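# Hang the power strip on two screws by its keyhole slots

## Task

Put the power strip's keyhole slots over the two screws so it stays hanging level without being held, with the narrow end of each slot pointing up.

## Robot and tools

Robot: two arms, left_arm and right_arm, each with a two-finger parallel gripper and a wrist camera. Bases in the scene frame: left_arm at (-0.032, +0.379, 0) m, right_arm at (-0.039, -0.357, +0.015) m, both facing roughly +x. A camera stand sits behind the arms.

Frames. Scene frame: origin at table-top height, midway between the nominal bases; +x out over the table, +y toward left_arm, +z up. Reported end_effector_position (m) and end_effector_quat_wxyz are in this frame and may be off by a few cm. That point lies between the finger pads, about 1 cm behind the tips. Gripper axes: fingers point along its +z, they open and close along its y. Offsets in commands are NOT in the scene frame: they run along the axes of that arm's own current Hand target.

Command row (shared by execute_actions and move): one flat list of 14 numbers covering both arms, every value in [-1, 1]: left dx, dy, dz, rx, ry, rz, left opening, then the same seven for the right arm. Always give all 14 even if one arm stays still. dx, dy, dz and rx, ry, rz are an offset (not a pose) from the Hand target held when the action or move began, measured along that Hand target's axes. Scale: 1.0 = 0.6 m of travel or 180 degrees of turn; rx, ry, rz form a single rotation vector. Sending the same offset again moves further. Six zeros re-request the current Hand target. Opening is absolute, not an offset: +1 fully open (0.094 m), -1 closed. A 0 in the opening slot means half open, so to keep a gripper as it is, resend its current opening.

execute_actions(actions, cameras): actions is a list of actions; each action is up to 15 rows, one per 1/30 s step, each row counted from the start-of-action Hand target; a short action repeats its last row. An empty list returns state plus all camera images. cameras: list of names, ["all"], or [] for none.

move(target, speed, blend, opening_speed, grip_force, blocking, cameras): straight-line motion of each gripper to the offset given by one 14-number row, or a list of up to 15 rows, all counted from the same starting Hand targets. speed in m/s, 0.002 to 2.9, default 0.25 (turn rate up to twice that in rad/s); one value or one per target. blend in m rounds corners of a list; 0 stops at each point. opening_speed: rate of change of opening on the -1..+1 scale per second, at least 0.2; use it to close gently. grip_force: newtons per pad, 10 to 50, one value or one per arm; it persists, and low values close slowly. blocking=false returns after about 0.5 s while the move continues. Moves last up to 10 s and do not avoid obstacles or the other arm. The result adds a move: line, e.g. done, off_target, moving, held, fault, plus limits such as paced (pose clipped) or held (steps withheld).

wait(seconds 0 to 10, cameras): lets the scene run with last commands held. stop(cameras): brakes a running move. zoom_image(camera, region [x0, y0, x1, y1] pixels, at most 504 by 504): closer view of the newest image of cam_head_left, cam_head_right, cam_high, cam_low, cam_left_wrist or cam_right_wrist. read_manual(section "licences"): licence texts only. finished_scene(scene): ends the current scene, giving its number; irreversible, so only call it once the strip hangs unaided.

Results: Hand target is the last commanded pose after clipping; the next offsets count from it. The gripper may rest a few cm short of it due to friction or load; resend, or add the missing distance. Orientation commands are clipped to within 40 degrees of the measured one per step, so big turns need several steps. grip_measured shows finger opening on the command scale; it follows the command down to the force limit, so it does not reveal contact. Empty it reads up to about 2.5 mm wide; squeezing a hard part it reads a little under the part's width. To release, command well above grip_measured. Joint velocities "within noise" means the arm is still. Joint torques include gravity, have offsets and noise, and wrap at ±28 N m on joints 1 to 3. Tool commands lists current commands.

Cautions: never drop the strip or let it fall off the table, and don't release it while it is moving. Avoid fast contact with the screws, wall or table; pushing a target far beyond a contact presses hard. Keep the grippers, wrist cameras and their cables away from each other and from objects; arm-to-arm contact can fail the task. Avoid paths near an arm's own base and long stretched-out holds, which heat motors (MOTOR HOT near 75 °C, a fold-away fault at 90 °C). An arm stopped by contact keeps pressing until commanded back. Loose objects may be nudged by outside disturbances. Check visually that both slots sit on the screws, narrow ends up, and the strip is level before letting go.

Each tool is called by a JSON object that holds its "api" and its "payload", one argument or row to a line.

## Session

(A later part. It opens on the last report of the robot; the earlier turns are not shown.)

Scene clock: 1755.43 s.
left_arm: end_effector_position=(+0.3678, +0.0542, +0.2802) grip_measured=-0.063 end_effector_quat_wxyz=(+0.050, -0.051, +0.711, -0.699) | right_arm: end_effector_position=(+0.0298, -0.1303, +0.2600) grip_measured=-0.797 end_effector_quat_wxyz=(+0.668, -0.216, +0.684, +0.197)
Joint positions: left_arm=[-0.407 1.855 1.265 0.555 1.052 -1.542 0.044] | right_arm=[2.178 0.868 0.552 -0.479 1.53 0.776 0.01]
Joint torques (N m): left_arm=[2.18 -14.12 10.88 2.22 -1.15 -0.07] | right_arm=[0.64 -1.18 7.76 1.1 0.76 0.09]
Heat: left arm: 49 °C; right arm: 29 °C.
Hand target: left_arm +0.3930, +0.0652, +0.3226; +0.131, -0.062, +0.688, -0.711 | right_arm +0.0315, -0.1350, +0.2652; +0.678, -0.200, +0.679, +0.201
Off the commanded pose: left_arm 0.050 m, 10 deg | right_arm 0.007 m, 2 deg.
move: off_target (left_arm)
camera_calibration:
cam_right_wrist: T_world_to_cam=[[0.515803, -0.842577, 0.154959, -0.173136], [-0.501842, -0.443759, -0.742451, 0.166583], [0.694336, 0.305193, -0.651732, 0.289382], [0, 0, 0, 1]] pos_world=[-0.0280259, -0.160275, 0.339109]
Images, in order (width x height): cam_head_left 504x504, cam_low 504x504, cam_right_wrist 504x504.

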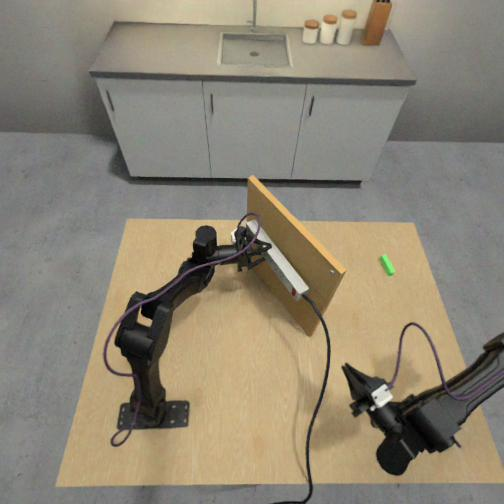

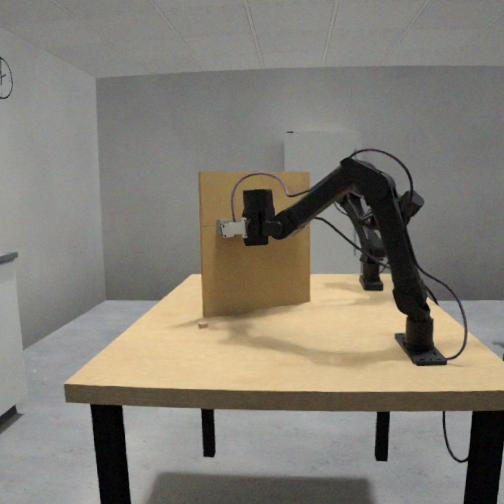

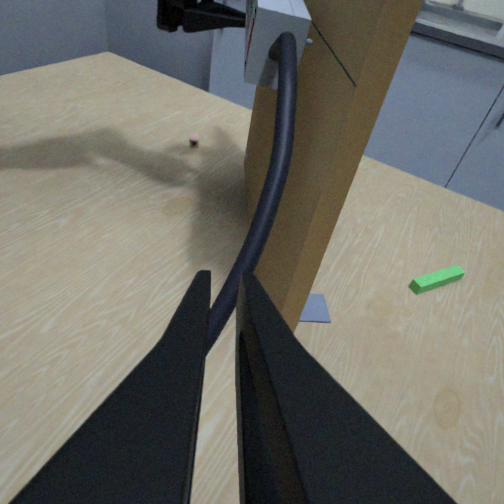

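{"api": "move", "payload": {
  "target": [0,0.012,0.006,0.003,-0.015,-0.008,-0.3,0,0,0,0,0,0,-0.8]
}}

{"api": "move", "payload": {
  "target": [0,0.006,0.006,0,-0.015,-0.004,-0.3,0,0,0,0,0,0,-0.8]
}}

{"api": "move", "payload": {
  "target": [0,0,0.006,0,-0.015,-0.002,-0.3,0,0,0,0,0,0,-0.8],
  "cameras": ["cam_right_wrist","cam_head_left","cam_low"]
}}

{"api": "zoom_image", "payload": {
  "camera": "cam_right_wrist",
  "region": [200, 0, 350, 130]
}}

{"api": "zoom_image", "payload": {
  "camera": "cam_head_left",
  "region": [230, 200, 330, 300]
}}

{"api": "zoom_image", "payload": {
  "camera": "cam_low",
  "region": [195, 195, 265, 265]
}}

Scene clock: 1770.93 s.
left_arm: end_effector_position=(+0.3681, +0.0535, +0.2807) grip_measured=-0.063 end_effector_quat_wxyz=(+0.050, -0.058, +0.710, -0.700) | right_arm: end_effector_position=(+0.0298, -0.1303, +0.2600) grip_measured=-0.797 end_effector_quat_wxyz=(+0.668, -0.216, +0.684, +0.197)
Joint positions: left_arm=[-0.411 1.852 1.259 0.566 1.038 -1.558 0.044] | right_arm=[2.178 0.868 0.552 -0.479 1.53 0.776 0.01]
Joint torques (N m): left_arm=[0.69 -13.97 8.2 2.64 -1.6 -0.26] | right_arm=[0.64 -1.2 7.76 1.1 0.76 0.09]
Heat: left arm: 48 °C; right arm: 29 °C.
Hand target: left_arm +0.3946, +0.0615, +0.3155; +0.138, -0.087, +0.681, -0.714 | right_arm +0.0315, -0.1350, +0.2652; +0.678, -0.200, +0.679, +0.201
Off the commanded pose: left_arm 0.045 m, 11 deg | right_arm 0.007 m, 2 deg.
move: off_target (left_arm)

Scene clock: 1771.73 s.
left_arm: end_effector_position=(+0.3683, +0.0518, +0.2804) grip_measured=-0.063 end_effector_quat_wxyz=(+0.065, -0.072, +0.707, -0.700) | right_arm: end_effector_position=(+0.0298, -0.1303, +0.2600) grip_measured=-0.797 end_effector_quat_wxyz=(+0.668, -0.216, +0.684, +0.197)
Joint positions: left_arm=[-0.424 1.835 1.23 0.586 0.985 -1.564 0.044] | right_arm=[2.178 0.868 0.552 -0.479 1.53 0.776 0.01]
Joint torques (N m): left_arm=[0.39 -13.05 8.24 2.57 -1.78 -0.31] | right_arm=[0.65 -1.2 7.77 1.1 0.76 0.09]
Heat: left arm: 48 °C; right arm: 29 °C.
Hand target: left_arm +0.3960, +0.0580, +0.3121; +0.150, -0.108, +0.677, -0.713 | right_arm +0.0315, -0.1350, +0.2652; +0.678, -0.200, +0.679, +0.201
Off the commanded pose: left_arm 0.043 m, 11 deg | right_arm 0.007 m, 2 deg.
move: off_target (left_arm)

Scene clock: 1772.47 s.
left_arm: end_effector_position=(+0.3680, +0.0504, +0.2806) grip_measured=-0.063 end_effector_quat_wxyz=(+0.075, -0.082, +0.706, -0.700) | right_arm: end_effector_position=(+0.0298, -0.1303, +0.2600) grip_measured=-0.797 end_effector_quat_wxyz=(+0.668, -0.216, +0.684, +0.197)
Joint positions: left_arm=[-0.436 1.82 1.212 0.591 0.945 -1.566 0.044] | right_arm=[2.178 0.868 0.552 -0.479 1.53 0.776 0.01]
Joint torques (N m): left_arm=[-0.55 -12.92 8.49 2.64 -2.01 -0.35] | right_arm=[0.64 -1.2 7.77 1.1 0.76 0.09]
Heat: left arm: 48 °C; right arm: 29 °C.
Hand target: left_arm +0.3974, +0.0546, +0.3124; +0.164, -0.127, +0.672, -0.711 | right_arm +0.0315, -0.1350, +0.2652; +0.678, -0.200, +0.679, +0.201
Off the commanded pose: left_arm 0.043 m, 12 deg | right_arm 0.007 m, 2 deg.
move: off_target (left_arm)
camera_calibration:
cam_right_wrist: T_world_to_cam=[[0.515803, -0.842577, 0.154959, -0.173136], [-0.501842, -0.443759, -0.742451, 0.166583], [0.694336, 0.305193, -0.651732, 0.289382], [0, 0, 0, 1]] pos_world=[-0.0280259, -0.160275, 0.339109]
Images, in order (width x height): cam_head_left 504x504, cam_low 504x504, cam_right_wrist 504x504.

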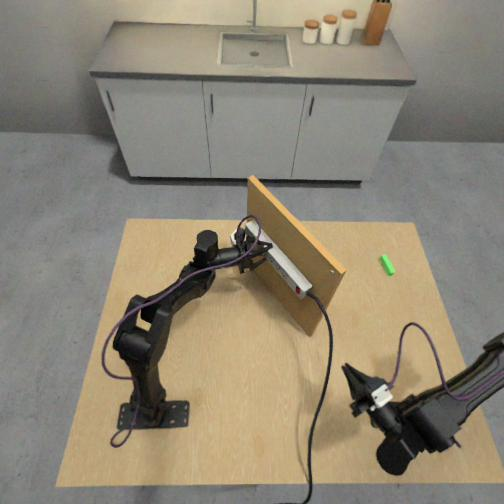

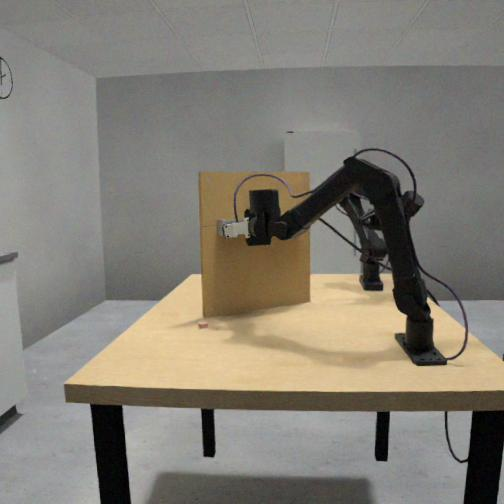

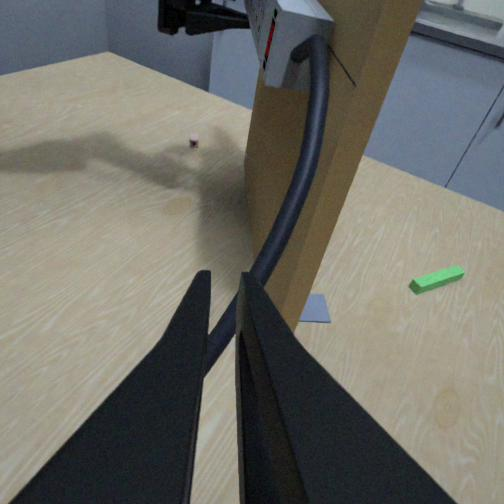

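Scaled by 3.360 from the camera's 504x504 image, which has a finer 720x720 frame.

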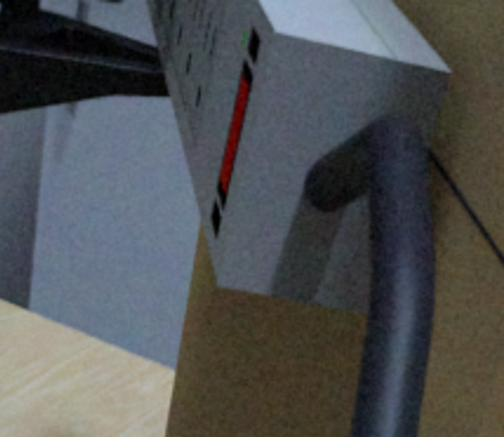

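Scaled by 5.040 from the camera's 504x504 image, which has a finer 720x720 frame.

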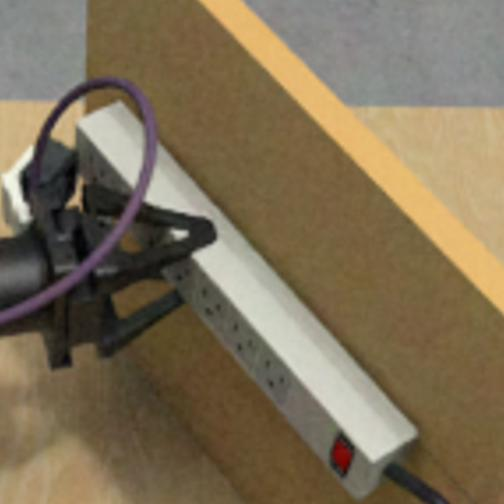

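Scaled by 7.200 from the camera's 504x504 image, which has a finer 720x720 frame.

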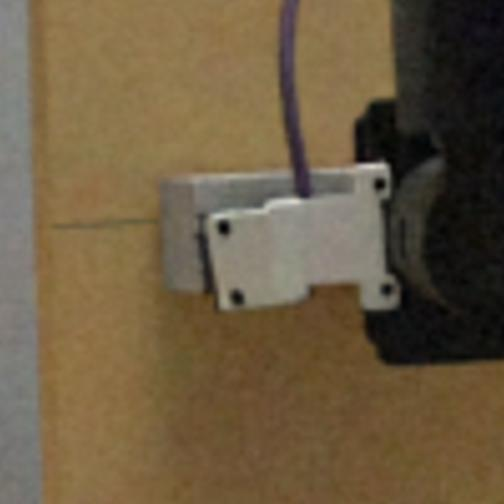

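{"api": "move", "payload": {
  "target": [-0.004,-0.006,0.012,0,0.006,0.004,-0.3,0,0,0,0,0,0,-0.8]
}}

{"api": "move", "payload": {
  "target": [-0.006,-0.006,0.008,0,0.006,0.003,-0.3,0,0,0,0,0,0,-0.8]
}}

{"api": "move", "payload": {
  "target": [-0.006,-0.006,0.008,0,0.004,0.003,-0.3,0,0,0,0,0,0,-0.8]
}}

{"api": "move", "payload": {
  "target": [-0.006,-0.006,0.008,0,0.004,0.003,-0.3,0,0,0,0,0,0,-0.8],
  "cameras": ["cam_right_wrist","cam_head_left","cam_low"]
}}

{"api": "zoom_image", "payload": {
  "camera": "cam_right_wrist",
  "region": [200, 0, 350, 130]
}}

{"api": "zoom_image", "payload": {
  "camera": "cam_low",
  "region": [195, 195, 265, 265]
}}

Scene clock: 1782.70 s.
left_arm: end_effector_position=(+0.3676, +0.0500, +0.2805) grip_measured=-0.063 end_effector_quat_wxyz=(+0.077, -0.085, +0.706, -0.699) | right_arm: end_effector_position=(+0.0298, -0.1303, +0.2600) grip_measured=-0.797 end_effector_quat_wxyz=(+0.668, -0.216, +0.684, +0.197)
Joint positions: left_arm=[-0.439 1.816 1.206 0.592 0.934 -1.566 0.044] | right_arm=[2.178 0.868 0.552 -0.479 1.53 0.776 0.01]
Joint torques (N m): left_arm=[-0.68 -10.52 12.37 2.44 -1.85 -0.29] | right_arm=[0.64 -1.2 7.76 1.1 0.76 0.09]
Heat: left arm: 47 °C; right arm: 29 °C.
Hand target: left_arm +0.4023, +0.0492, +0.3165; +0.162, -0.116, +0.675, -0.711 | right_arm +0.0315, -0.1350, +0.2652; +0.678, -0.200, +0.679, +0.201
Off the commanded pose: left_arm 0.050 m, 11 deg | right_arm 0.007 m, 2 deg.
move: off_target (left_arm)

Scene clock: 1783.63 s.
left_arm: end_effector_position=(+0.3670, +0.0488, +0.2815) grip_measured=-0.063 end_effector_quat_wxyz=(+0.065, -0.086, +0.712, -0.694) | right_arm: end_effector_position=(+0.0298, -0.1303, +0.2600) grip_measured=-0.797 end_effector_quat_wxyz=(+0.668, -0.216, +0.684, +0.197)
Joint positions: left_arm=[-0.438 1.816 1.232 0.537 0.95 -1.559 0.044] | right_arm=[2.178 0.868 0.552 -0.479 1.53 0.776 0.01]
Joint torques (N m): left_arm=[-0.06 -9.06 13.6 2.78 -1.68 -0.21] | right_arm=[0.64 -1.2 7.77 1.1 0.76 0.09]
Heat: left arm: 47 °C; right arm: 29 °C.
Hand target: left_arm +0.4071, +0.0462, +0.3205; +0.159, -0.106, +0.677, -0.711 | right_arm +0.0315, -0.1350, +0.2652; +0.678, -0.200, +0.679, +0.201
Off the commanded pose: left_arm 0.056 m, 12 deg | right_arm 0.007 m, 2 deg.
move: off_target (left_arm)

Scene clock: 1784.60 s.
left_arm: end_effector_position=(+0.3672, +0.0491, +0.2833) grip_measured=-0.063 end_effector_quat_wxyz=(+0.050, -0.091, +0.717, -0.689) | right_arm: end_effector_position=(+0.0298, -0.1303, +0.2600) grip_measured=-0.797 end_effector_quat_wxyz=(+0.668, -0.216, +0.684, +0.197)
Joint positions: left_arm=[-0.434 1.816 1.262 0.474 0.968 -1.559 0.044] | right_arm=[2.178 0.868 0.552 -0.479 1.53 0.776 0.01]
Joint torques (N m): left_arm=[-0.38 -8.18 14.48 3.2 -1.7 -0.15] | right_arm=[0.64 -1.2 7.77 1.1 0.76 0.09]
Heat: left arm: 47 °C; right arm: 29 °C.
Hand target: left_arm +0.4119, +0.0433, +0.3246; +0.158, -0.098, +0.678, -0.711 | right_arm +0.0315, -0.1350, +0.2652; +0.678, -0.200, +0.679, +0.201
Off the commanded pose: left_arm 0.061 m, 13 deg | right_arm 0.007 m, 2 deg.
move: off_target (left_arm)

Scene clock: 1785.60 s.
left_arm: end_effector_position=(+0.3673, +0.0495, +0.2847) grip_measured=-0.063 end_effector_quat_wxyz=(+0.037, -0.093, +0.723, -0.684) | right_arm: end_effector_position=(+0.0298, -0.1303, +0.2600) grip_measured=-0.797 end_effector_quat_wxyz=(+0.668, -0.216, +0.684, +0.197)
Joint positions: left_arm=[-0.428 1.819 1.295 0.411 0.991 -1.55 0.044] | right_arm=[2.178 0.868 0.552 -0.479 1.53 0.776 0.01]
Joint torques (N m): left_arm=[-0.5 -7.61 15.12 3.43 -1.76 -0.07] | right_arm=[0.64 -1.2 7.77 1.1 0.76 0.09]
Heat: left arm: 48 °C; right arm: 29 °C.
Hand target: left_arm +0.4166, +0.0401, +0.3289; +0.157, -0.091, +0.680, -0.711 | right_arm +0.0315, -0.1350, +0.2652; +0.678, -0.200, +0.679, +0.201
Off the commanded pose: left_arm 0.067 m, 15 deg | right_arm 0.007 m, 2 deg.
move: off_target (left_arm)
camera_calibration:
cam_right_wrist: T_world_to_cam=[[0.515803, -0.842577, 0.154959, -0.173136], [-0.501842, -0.443759, -0.742451, 0.166583], [0.694336, 0.305193, -0.651732, 0.289382], [0, 0, 0, 1]] pos_world=[-0.0280259, -0.160275, 0.339109]
Images, in order (width x height): cam_head_left 504x504, cam_low 504x504, cam_right_wrist 504x504.

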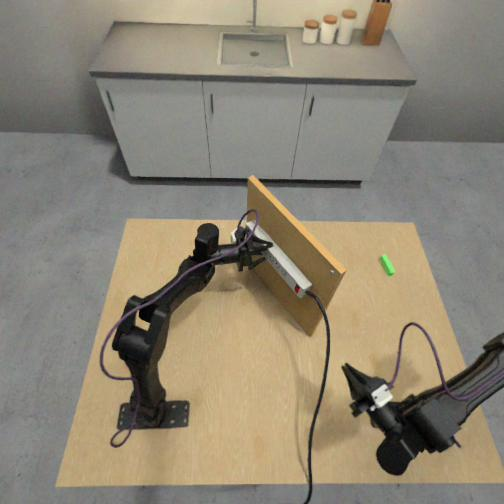

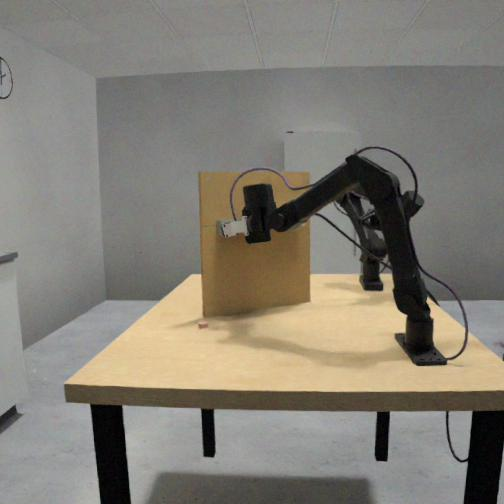

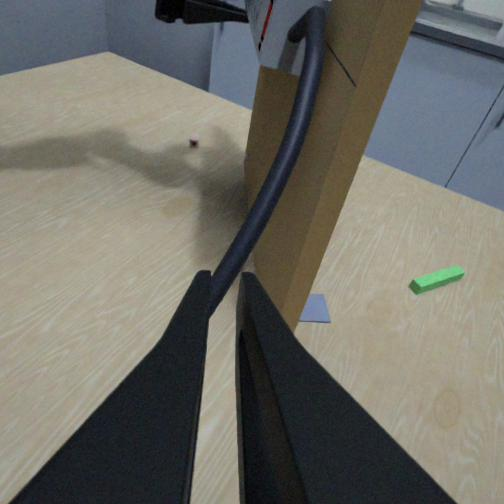

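Scaled by 3.360 from the camera's 504x504 image, which has a finer 720x720 frame.

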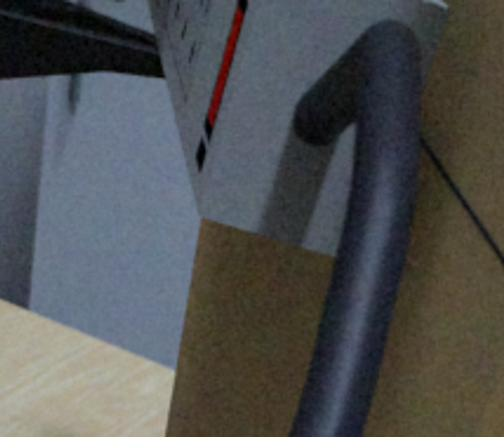

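Scaled by 7.200 from the camera's 504x504 image, which has a finer 720x720 frame.

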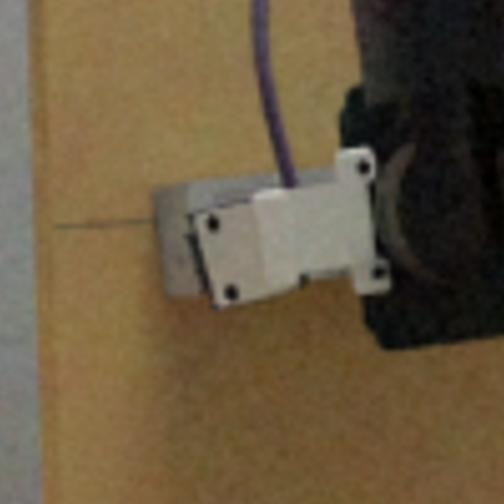

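{"api": "move", "payload": {
  "target": [0.012,0.016,-0.012,0.012,-0.012,0.006,-0.3,0,0,0,0,0,0,-0.8]
}}

{"api": "move", "payload": {
  "target": [0.006,0.012,0,0.006,-0.004,0.008,-0.3,0,0,0,0,0,0,-0.8]
}}

{"api": "move", "payload": {
  "target": [0.002,0.006,0.008,0.004,0,0.008,-0.3,0,0,0,0,0,0,-0.8],
  "cameras": ["cam_right_wrist","cam_head_left","cam_low"]
}}

{"api": "zoom_image", "payload": {
  "camera": "cam_right_wrist",
  "region": [200, 0, 350, 130]
}}

{"api": "zoom_image", "payload": {
  "camera": "cam_low",
  "region": [195, 195, 265, 265]
}}

Scene clock: 1804.97 s.
left_arm: end_effector_position=(+0.3671, +0.0495, +0.2832) grip_measured=-0.063 end_effector_quat_wxyz=(+0.056, -0.082, +0.716, -0.691) | right_arm: end_effector_position=(+0.0298, -0.1303, +0.2600) grip_measured=-0.797 end_effector_quat_wxyz=(+0.668, -0.216, +0.684, +0.197)
Joint positions: left_arm=[-0.432 1.819 1.259 0.491 0.975 -1.547 0.044] | right_arm=[2.178 0.868 0.552 -0.479 1.53 0.776 0.01]
Joint torques (N m): left_arm=[-1.01 -8.68 10.32 3.74 -1.98 -0.16] | right_arm=[0.64 -1.2 7.77 1.1 0.76 0.09]
Heat: left arm: 51 °C; right arm: 29 °C.
Hand target: left_arm +0.4084, +0.0441, +0.3183; +0.178, -0.095, +0.664, -0.720 | right_arm +0.0315, -0.1350, +0.2652; +0.678, -0.200, +0.679, +0.201
Off the commanded pose: left_arm 0.054 m, 16 deg | right_arm 0.007 m, 2 deg.
move: off_target (left_arm)

Scene clock: 1806.00 s.
left_arm: end_effector_position=(+0.3669, +0.0489, +0.2814) grip_measured=-0.063 end_effector_quat_wxyz=(+0.079, -0.074, +0.707, -0.699) | right_arm: end_effector_position=(+0.0298, -0.1303, +0.2600) grip_measured=-0.797 end_effector_quat_wxyz=(+0.668, -0.216, +0.684, +0.197)
Joint positions: left_arm=[-0.439 1.82 1.217 0.584 0.948 -1.547 0.044] | right_arm=[2.178 0.868 0.552 -0.479 1.53 0.776 0.01]
Joint torques (N m): left_arm=[-1.65 -7.82 10.07 3.62 -2 -0.03] | right_arm=[0.64 -1.2 7.76 1.1 0.76 0.09]
Heat: left arm: 52 °C; right arm: 29 °C.
Hand target: left_arm +0.4060, +0.0424, +0.3108; +0.192, -0.089, +0.657, -0.723 | right_arm +0.0315, -0.1350, +0.2652; +0.678, -0.200, +0.679, +0.201
Off the commanded pose: left_arm 0.049 m, 15 deg | right_arm 0.007 m, 2 deg.
move: off_target (left_arm)

Scene clock: 1806.83 s.
left_arm: end_effector_position=(+0.3667, +0.0486, +0.2806) grip_measured=-0.063 end_effector_quat_wxyz=(+0.083, -0.065, +0.704, -0.703) | right_arm: end_effector_position=(+0.0298, -0.1303, +0.2600) grip_measured=-0.797 end_effector_quat_wxyz=(+0.668, -0.216, +0.684, +0.197)
Joint positions: left_arm=[-0.437 1.831 1.211 0.622 0.957 -1.547 0.044] | right_arm=[2.178 0.868 0.552 -0.479 1.53 0.776 0.01]
Joint torques (N m): left_arm=[-2.65 -7.2 10.66 3.61 -2.19 0.1] | right_arm=[0.64 -1.2 7.77 1.1 0.76 0.09]
Heat: left arm: 52 °C; right arm: 29 °C.
Hand target: left_arm +0.4073, +0.0374, +0.3078; +0.202, -0.080, +0.654, -0.725 | right_arm +0.0315, -0.1350, +0.2652; +0.678, -0.200, +0.679, +0.201
Off the commanded pose: left_arm 0.050 m, 15 deg | right_arm 0.007 m, 2 deg.
move: off_target (left_arm)
camera_calibration:
cam_right_wrist: T_world_to_cam=[[0.515803, -0.842577, 0.154959, -0.173136], [-0.501842, -0.443759, -0.742451, 0.166583], [0.694336, 0.305193, -0.651732, 0.289382], [0, 0, 0, 1]] pos_world=[-0.0280259, -0.160275, 0.339109]
Images, in order (width x height): cam_head_left 504x504, cam_low 504x504, cam_right_wrist 504x504.

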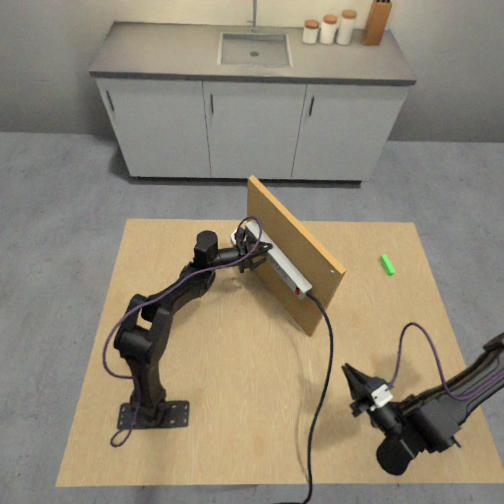

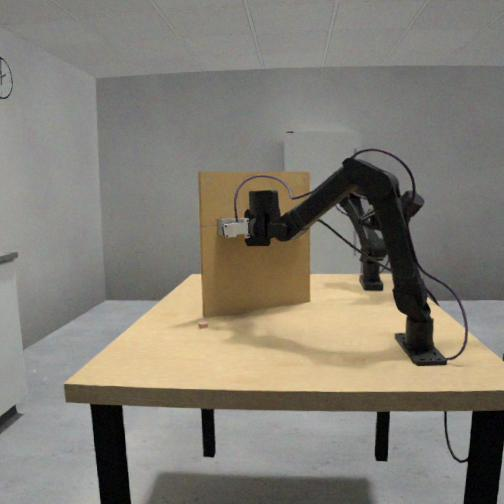

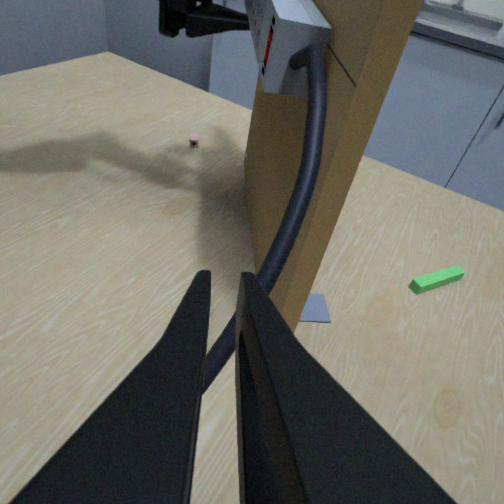

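Scaled by 3.360 from the camera's 504x504 image, which has a finer 720x720 frame.

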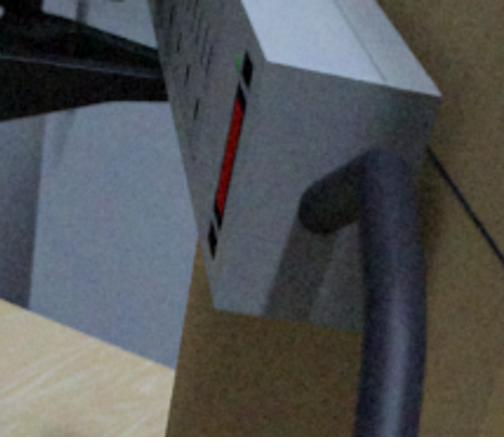

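Scaled by 7.200 from the camera's 504x504 image, which has a finer 720x720 frame.

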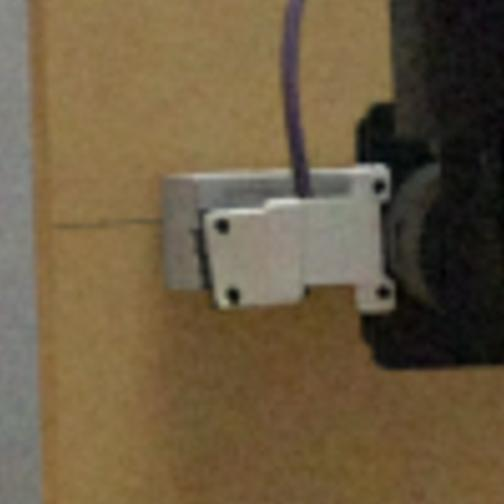

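{"api": "move", "payload": {
  "target": [0,0,0.006,0,-0.004,-0.006,-0.3,0,0,0,0,0,0,-0.8]
}}

{"api": "move", "payload": {
  "target": [0,0,0.006,0,-0.004,-0.005,-0.3,0,0,0,0,0,0,-0.8]
}}

{"api": "move", "payload": {
  "target": [0,0,0.006,0,0,-0.003,-0.3,0,0,0,0,0,0,-0.8],
  "cameras": ["cam_right_wrist","cam_head_left","cam_low"]
}}

{"api": "zoom_image", "payload": {
  "camera": "cam_right_wrist",
  "region": [200, 0, 350, 130]
}}

{"api": "zoom_image", "payload": {
  "camera": "cam_head_left",
  "region": [230, 200, 330, 300]
}}

{"api": "zoom_image", "payload": {
  "camera": "cam_low",
  "region": [195, 195, 265, 265]
}}

Scene clock: 1820.73 s.
left_arm: end_effector_position=(+0.3668, +0.0486, +0.2798) grip_measured=-0.063 end_effector_quat_wxyz=(+0.086, -0.062, +0.702, -0.704) | right_arm: end_effector_position=(+0.0298, -0.1303, +0.2600) grip_measured=-0.797 end_effector_quat_wxyz=(+0.668, -0.216, +0.684, +0.197)
Joint positions: left_arm=[-0.438 1.833 1.205 0.638 0.955 -1.545 0.044] | right_arm=[2.178 0.868 0.552 -0.479 1.53 0.776 0.01]
Joint torques (N m): left_arm=[-3.38 -7.09 11.44 3.47 -2.37 -0.16] | right_arm=[0.64 -1.2 7.76 1.1 0.76 0.09]
Heat: left arm: 54 °C; right arm: 29 °C.
Hand target: left_arm +0.4087, +0.0340, +0.3081; +0.199, -0.090, +0.652, -0.726 | right_arm +0.0315, -0.1350, +0.2652; +0.678, -0.200, +0.679, +0.201
Off the commanded pose: left_arm 0.053 m, 15 deg | right_arm 0.007 m, 2 deg.
move: off_target (left_arm)

Scene clock: 1821.43 s.
left_arm: end_effector_position=(+0.3669, +0.0487, +0.2797) grip_measured=-0.063 end_effector_quat_wxyz=(+0.087, -0.064, +0.701, -0.705) | right_arm: end_effector_position=(+0.0298, -0.1303, +0.2600) grip_measured=-0.797 end_effector_quat_wxyz=(+0.668, -0.216, +0.684, +0.197)
Joint positions: left_arm=[-0.438 1.834 1.2 0.65 0.952 -1.552 0.044] | right_arm=[2.178 0.868 0.552 -0.479 1.53 0.776 0.01]
Joint torques (N m): left_arm=[-4 -7.17 11.86 3.42 -2.51 -0.22] | right_arm=[0.65 -1.2 7.76 1.1 0.76 0.09]
Heat: left arm: 54 °C; right arm: 29 °C.
Hand target: left_arm +0.4102, +0.0308, +0.3085; +0.197, -0.100, +0.650, -0.727 | right_arm +0.0315, -0.1350, +0.2652; +0.678, -0.200, +0.679, +0.201
Off the commanded pose: left_arm 0.055 m, 15 deg | right_arm 0.007 m, 2 deg.
move: off_target (left_arm)

Scene clock: 1822.13 s.
left_arm: end_effector_position=(+0.3669, +0.0485, +0.2795) grip_measured=-0.063 end_effector_quat_wxyz=(+0.086, -0.064, +0.699, -0.707) | right_arm: end_effector_position=(+0.0298, -0.1303, +0.2600) grip_measured=-0.797 end_effector_quat_wxyz=(+0.668, -0.216, +0.684, +0.197)
Joint positions: left_arm=[-0.439 1.836 1.197 0.662 0.951 -1.56 0.044] | right_arm=[2.178 0.868 0.552 -0.479 1.53 0.776 0.01]
Joint torques (N m): left_arm=[-4.53 -6.48 12.72 3.24 -2.59 -0.28] | right_arm=[0.64 -1.2 7.76 1.1 0.76 0.09]
Heat: left arm: 54 °C; right arm: 29 °C.
Hand target: left_arm +0.4116, +0.0275, +0.3090; +0.194, -0.103, +0.649, -0.728 | right_arm +0.0315, -0.1350, +0.2652; +0.678, -0.200, +0.679, +0.201
Off the commanded pose: left_arm 0.058 m, 15 deg | right_arm 0.007 m, 2 deg.
move: off_target (left_arm)
camera_calibration:
cam_right_wrist: T_world_to_cam=[[0.515803, -0.842577, 0.154959, -0.173136], [-0.501842, -0.443759, -0.742451, 0.166583], [0.694336, 0.305193, -0.651732, 0.289382], [0, 0, 0, 1]] pos_world=[-0.0280259, -0.160275, 0.339109]
Images, in order (width x height): cam_head_left 504x504, cam_low 504x504, cam_right_wrist 504x504.

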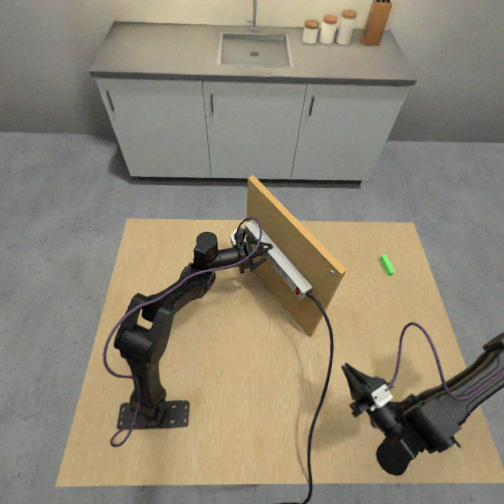

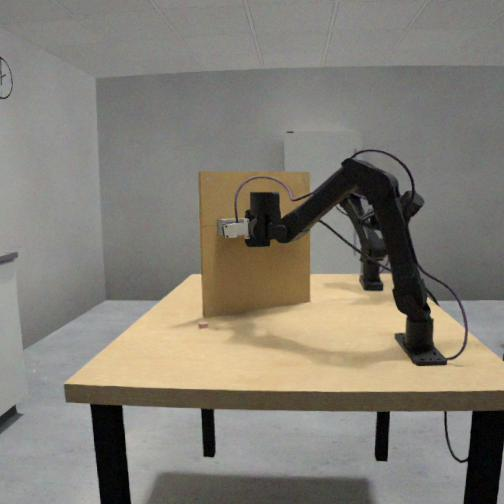

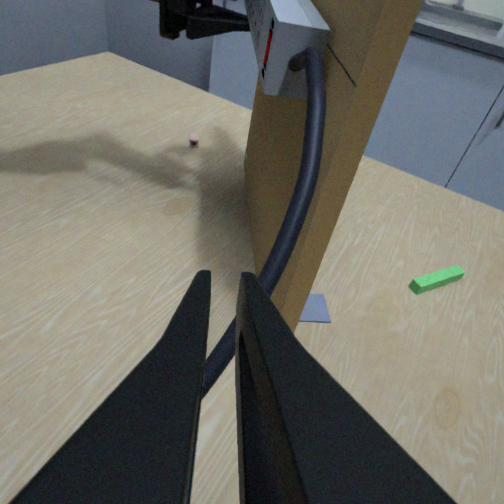

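Scaled by 3.360 from the camera's 504x504 image, which has a finer 720x720 frame.

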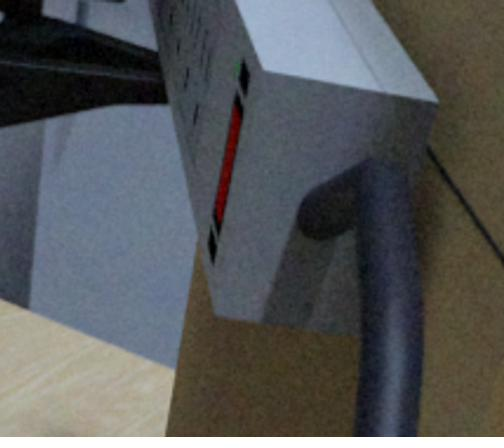

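Scaled by 5.040 from the camera's 504x504 image, which has a finer 720x720 frame.

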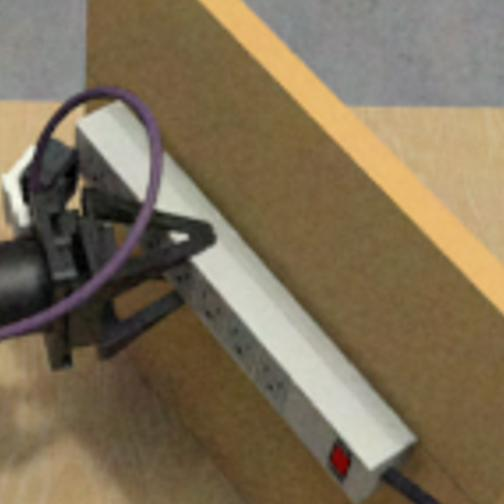

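Scaled by 7.200 from the camera's 504x504 image, which has a finer 720x720 frame.

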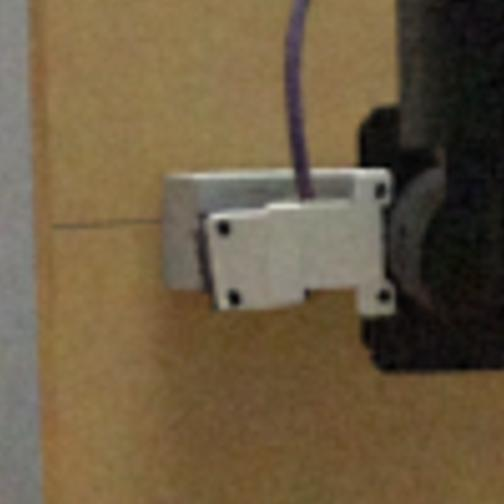

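{"api": "move", "payload": {
  "target": [0,0,0,-0.004,0,-0.01,-0.3,0,0,0,0,0,0,-0.8]
}}

{"api": "move", "payload": {
  "target": [0,0,0,-0.004,0,-0.006,-0.3,0,0,0,0,0,0,-0.8]
}}

{"api": "move", "payload": {
  "target": [0,-0.002,0.002,-0.003,0,-0.004,-0.3,0,0,0,0,0,0,-0.8]
}}

{"api": "move", "payload": {
  "target": [0,-0.004,0.002,0,0,-0.003,-0.3,0,0,0,0,0,0,-0.8],
  "cameras": ["cam_right_wrist","cam_low"]
}}

{"api": "zoom_image", "payload": {
  "camera": "cam_right_wrist",
  "region": [200, 0, 350, 130]
}}

{"api": "zoom_image", "payload": {
  "camera": "cam_low",
  "region": [195, 195, 265, 265]
}}

Scene clock: 1833.53 s.
left_arm: end_effector_position=(+0.3669, +0.0486, +0.2798) grip_measured=-0.063 end_effector_quat_wxyz=(+0.081, -0.070, +0.698, -0.708) | right_arm: end_effector_position=(+0.0298, -0.1303, +0.2600) grip_measured=-0.797 end_effector_quat_wxyz=(+0.668, -0.216, +0.684, +0.197)
Joint positions: left_arm=[-0.439 1.836 1.196 0.667 0.951 -1.579 0.044] | right_arm=[2.178 0.868 0.552 -0.479 1.53 0.776 0.01]
Joint torques (N m): left_arm=[-4.63 -6.68 13.19 3.07 -2.57 -0.37] | right_arm=[0.64 -1.2 7.77 1.09 0.76 0.1]
Heat: left arm: 53 °C; right arm: 29 °C.
Hand target: left_arm +0.4116, +0.0275, +0.3090; +0.182, -0.115, +0.652, -0.727 | right_arm +0.0315, -0.1350, +0.2652; +0.678, -0.200, +0.679, +0.201
Off the commanded pose: left_arm 0.057 m, 14 deg | right_arm 0.007 m, 2 deg.
move: off_target (left_arm)

Scene clock: 1834.23 s.
left_arm: end_effector_position=(+0.3669, +0.0486, +0.2798) grip_measured=-0.063 end_effector_quat_wxyz=(+0.078, -0.072, +0.698, -0.708) | right_arm: end_effector_position=(+0.0298, -0.1303, +0.2600) grip_measured=-0.797 end_effector_quat_wxyz=(+0.668, -0.216, +0.684, +0.197)
Joint positions: left_arm=[-0.439 1.836 1.196 0.667 0.951 -1.586 0.044] | right_arm=[2.178 0.868 0.552 -0.479 1.53 0.776 0.01]
Joint torques (N m): left_arm=[-4.64 -6.98 13.53 2.8 -2.6 -0.44] | right_arm=[0.64 -1.2 7.77 1.1 0.76 0.09]
Heat: left arm: 53 °C; right arm: 29 °C.
Hand target: left_arm +0.4116, +0.0275, +0.3089; +0.174, -0.122, +0.656, -0.725 | right_arm +0.0315, -0.1350, +0.2652; +0.678, -0.200, +0.679, +0.201
Off the commanded pose: left_arm 0.057 m, 13 deg | right_arm 0.007 m, 2 deg.
move: off_target (left_arm)

Scene clock: 1834.93 s.
left_arm: end_effector_position=(+0.3669, +0.0486, +0.2798) grip_measured=-0.063 end_effector_quat_wxyz=(+0.078, -0.073, +0.698, -0.708) | right_arm: end_effector_position=(+0.0298, -0.1303, +0.2600) grip_measured=-0.797 end_effector_quat_wxyz=(+0.668, -0.216, +0.684, +0.197)
Joint positions: left_arm=[-0.439 1.836 1.196 0.667 0.951 -1.587 0.044] | right_arm=[2.178 0.868 0.552 -0.479 1.53 0.776 0.01]
Joint torques (N m): left_arm=[-4.83 -7.25 14.22 2.64 -2.6 -0.47] | right_arm=[0.65 -1.2 7.76 1.1 0.76 0.09]
Heat: left arm: 53 °C; right arm: 29 °C.
Hand target: left_arm +0.4119, +0.0265, +0.3103; +0.169, -0.127, +0.658, -0.723 | right_arm +0.0315, -0.1350, +0.2652; +0.678, -0.200, +0.679, +0.201
Off the commanded pose: left_arm 0.059 m, 13 deg | right_arm 0.007 m, 2 deg.
move: off_target (left_arm)

Scene clock: 1835.63 s.
left_arm: end_effector_position=(+0.3669, +0.0486, +0.2798) grip_measured=-0.063 end_effector_quat_wxyz=(+0.077, -0.074, +0.698, -0.708) | right_arm: end_effector_position=(+0.0298, -0.1303, +0.2600) grip_measured=-0.797 end_effector_quat_wxyz=(+0.668, -0.216, +0.684, +0.197)
Joint positions: left_arm=[-0.439 1.836 1.196 0.667 0.95 -1.589 0.044] | right_arm=[2.178 0.868 0.552 -0.479 1.53 0.776 0.01]
Joint torques (N m): left_arm=[-4.89 -7.65 14.64 2.61 -2.6 -0.56] | right_arm=[0.65 -1.2 7.76 1.1 0.76 0.09]
Heat: left arm: 53 °C; right arm: 29 °C.
Hand target: left_arm +0.4123, +0.0256, +0.3128; +0.166, -0.130, +0.657, -0.723 | right_arm +0.0315, -0.1350, +0.2652; +0.678, -0.200, +0.679, +0.201
Off the commanded pose: left_arm 0.061 m, 13 deg | right_arm 0.007 m, 2 deg.
move: off_target (left_arm)
camera_calibration:
cam_right_wrist: T_world_to_cam=[[0.515803, -0.842577, 0.154959, -0.173136], [-0.501842, -0.443759, -0.742451, 0.166583], [0.694336, 0.305193, -0.651732, 0.289382], [0, 0, 0, 1]] pos_world=[-0.0280259, -0.160275, 0.339109]
Images, in order (width x height): cam_low 504x504, cam_right_wrist 504x504.

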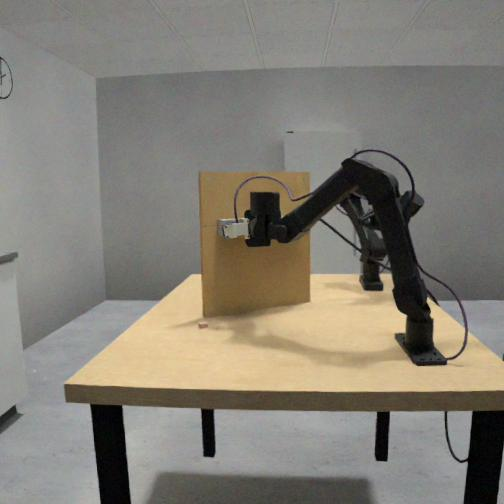

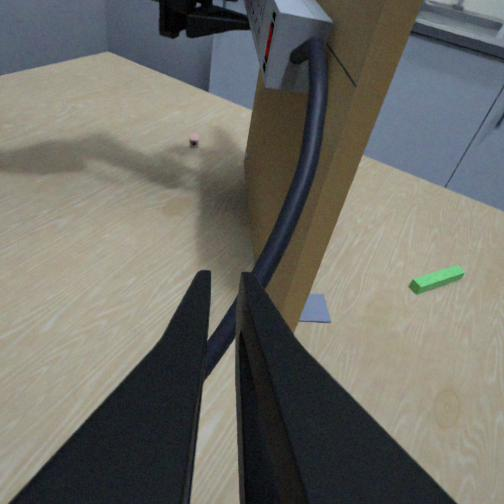

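Scaled by 3.360 from the camera's 504x504 image, which has a finer 720x720 frame.

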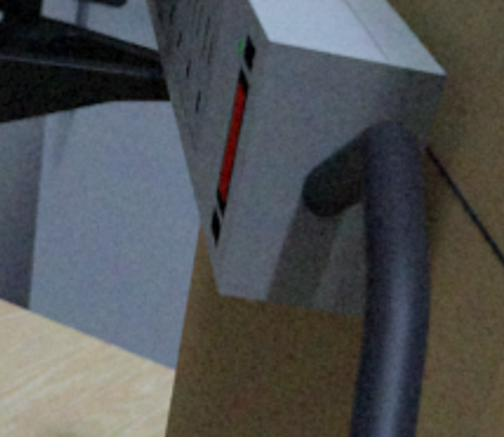

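Scaled by 7.200 from the camera's 504x504 image, which has a finer 720x720 frame.

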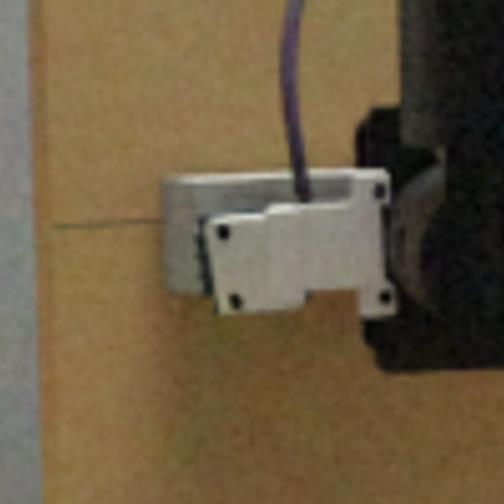

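{"api": "move", "payload": {
  "target": [0.02,0.02,-0.02,0.004,0.02,0.004,-0.3,0,0,0,0,0,0,-0.8]
}}

{"api": "move", "payload": {
  "target": [0.01,0.016,-0.004,0.003,0.01,0.004,-0.3,0,0,0,0,0,0,-0.8]
}}

{"api": "move", "payload": {
  "target": [0,0.014,0,0,0,0,-0.3,0,0,0,0,0,0,-0.8],
  "cameras": ["cam_right_wrist","cam_low","cam_head_left"]
}}

{"api": "zoom_image", "payload": {
  "camera": "cam_right_wrist",
  "region": [200, 0, 350, 130]
}}

{"api": "zoom_image", "payload": {
  "camera": "cam_low",
  "region": [195, 195, 265, 265]
}}

{"api": "zoom_image", "payload": {
  "camera": "cam_head_left",
  "region": [230, 200, 330, 300]
}}

Scene clock: 1848.13 s.
left_arm: end_effector_position=(+0.3664, +0.0483, +0.2802) grip_measured=-0.063 end_effector_quat_wxyz=(+0.077, -0.070, +0.696, -0.710) | right_arm: end_effector_position=(+0.0298, -0.1303, +0.2600) grip_measured=-0.797 end_effector_quat_wxyz=(+0.668, -0.216, +0.684, +0.197)
Joint positions: left_arm=[-0.438 1.84 1.196 0.679 0.957 -1.592 0.044] | right_arm=[2.178 0.868 0.552 -0.479 1.53 0.776 0.01]
Joint torques (N m): left_arm=[-4.22 -6.56 10.59 3.15 -2.01 -0.46] | right_arm=[0.64 -1.2 7.76 1.1 0.76 0.09]
Heat: left arm: 51 °C; right arm: 29 °C.
Hand target: left_arm +0.3973, +0.0306, +0.2994; +0.150, -0.102, +0.659, -0.730 | right_arm +0.0315, -0.1350, +0.2652; +0.678, -0.200, +0.679, +0.201
Off the commanded pose: left_arm 0.040 m, 10 deg | right_arm 0.007 m, 2 deg.
move: off_target (left_arm)

Scene clock: 1849.20 s.
left_arm: end_effector_position=(+0.3662, +0.0484, +0.2787) grip_measured=-0.063 end_effector_quat_wxyz=(+0.083, -0.056, +0.686, -0.721) | right_arm: end_effector_position=(+0.0298, -0.1303, +0.2600) grip_measured=-0.797 end_effector_quat_wxyz=(+0.668, -0.216, +0.684, +0.197)
Joint positions: left_arm=[-0.436 1.864 1.179 0.778 0.97 -1.614 0.044] | right_arm=[2.178 0.868 0.552 -0.479 1.53 0.776 0.01]
Joint torques (N m): left_arm=[-4.89 -6.74 10.18 2.72 -1.92 -0.11] | right_arm=[0.65 -1.2 7.76 1.1 0.76 0.09]
Heat: left arm: 51 °C; right arm: 29 °C.
Hand target: left_arm +0.3917, +0.0299, +0.2893; +0.145, -0.086, +0.658, -0.734 | right_arm +0.0315, -0.1350, +0.2652; +0.678, -0.200, +0.679, +0.201
Off the commanded pose: left_arm 0.033 m, 9 deg | right_arm 0.007 m, 2 deg.
move: off_target (left_arm)

Scene clock: 1850.17 s.
left_arm: end_effector_position=(+0.3661, +0.0484, +0.2769) grip_measured=-0.063 end_effector_quat_wxyz=(+0.093, -0.043, +0.679, -0.726) | right_arm: end_effector_position=(+0.0298, -0.1303, +0.2600) grip_measured=-0.797 end_effector_quat_wxyz=(+0.668, -0.216, +0.684, +0.197)
Joint positions: left_arm=[-0.435 1.881 1.166 0.845 0.972 -1.614 0.044] | right_arm=[2.178 0.868 0.552 -0.479 1.53 0.776 0.01]
Joint torques (N m): left_arm=[-4.86 -6.43 10.17 2.34 -2 -0.14] | right_arm=[0.64 -1.2 7.77 1.1 0.76 0.09]
Heat: left arm: 51 °C; right arm: 29 °C.
Hand target: left_arm +0.3925, +0.0291, +0.2810; +0.145, -0.086, +0.658, -0.734 | right_arm +0.0315, -0.1350, +0.2652; +0.678, -0.200, +0.679, +0.201
Off the commanded pose: left_arm 0.033 m, 8 deg | right_arm 0.007 m, 2 deg.
move: off_target (left_arm)
camera_calibration:
cam_right_wrist: T_world_to_cam=[[0.515803, -0.842577, 0.154959, -0.173136], [-0.501842, -0.443759, -0.742451, 0.166583], [0.694336, 0.305193, -0.651732, 0.289382], [0, 0, 0, 1]] pos_world=[-0.0280259, -0.160275, 0.339109]
Images, in order (width x height): cam_head_left 504x504, cam_low 504x504, cam_right_wrist 504x504.

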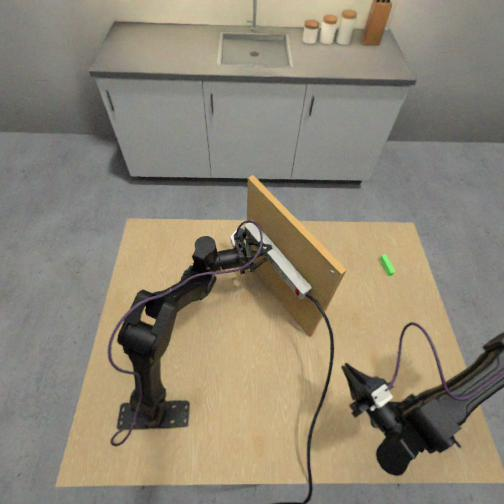

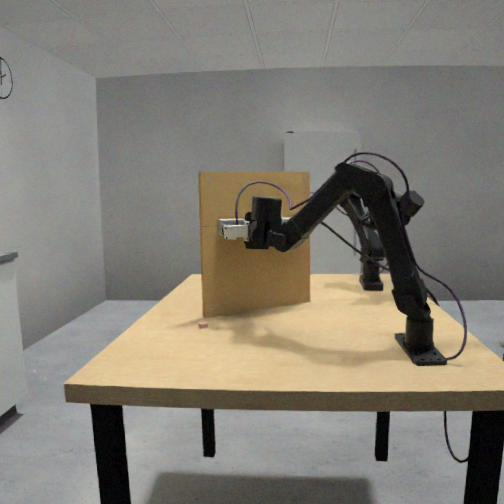

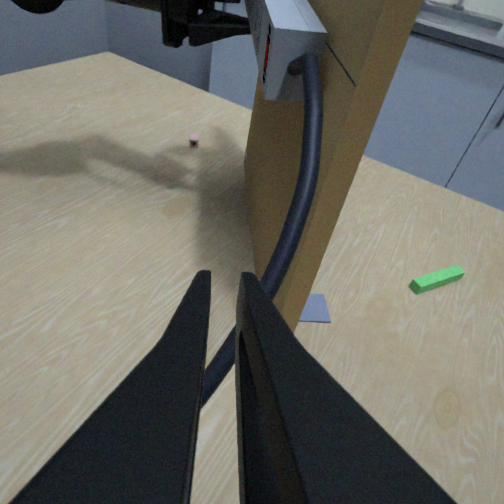

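Scaled by 3.360 from the camera's 504x504 image, which has a finer 720x720 frame.

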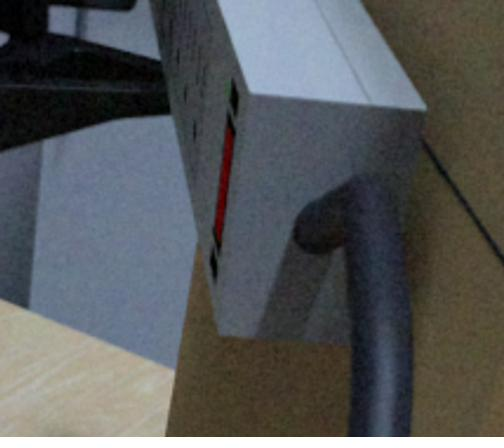

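Scaled by 7.200 from the camera's 504x504 image, which has a finer 720x720 frame.

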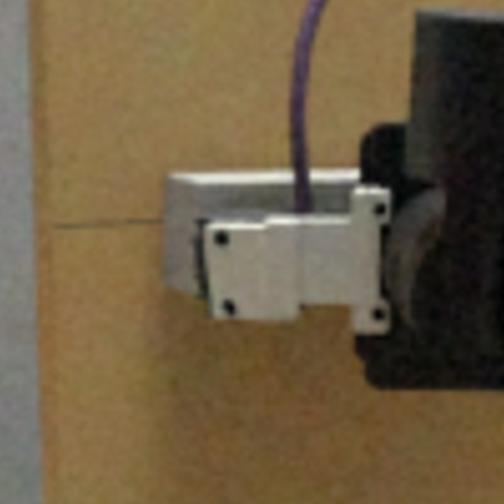

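Scaled by 5.040 from the camera's 504x504 image, which has a finer 720x720 frame.

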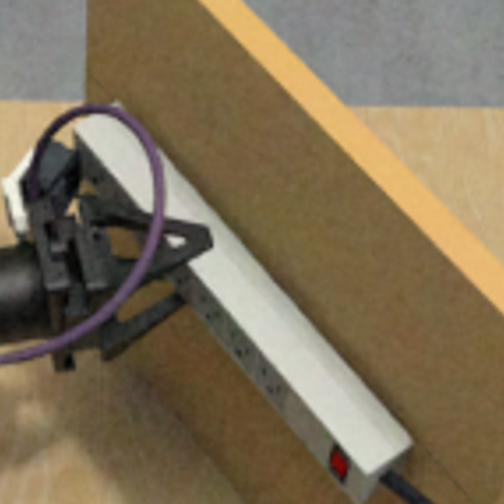

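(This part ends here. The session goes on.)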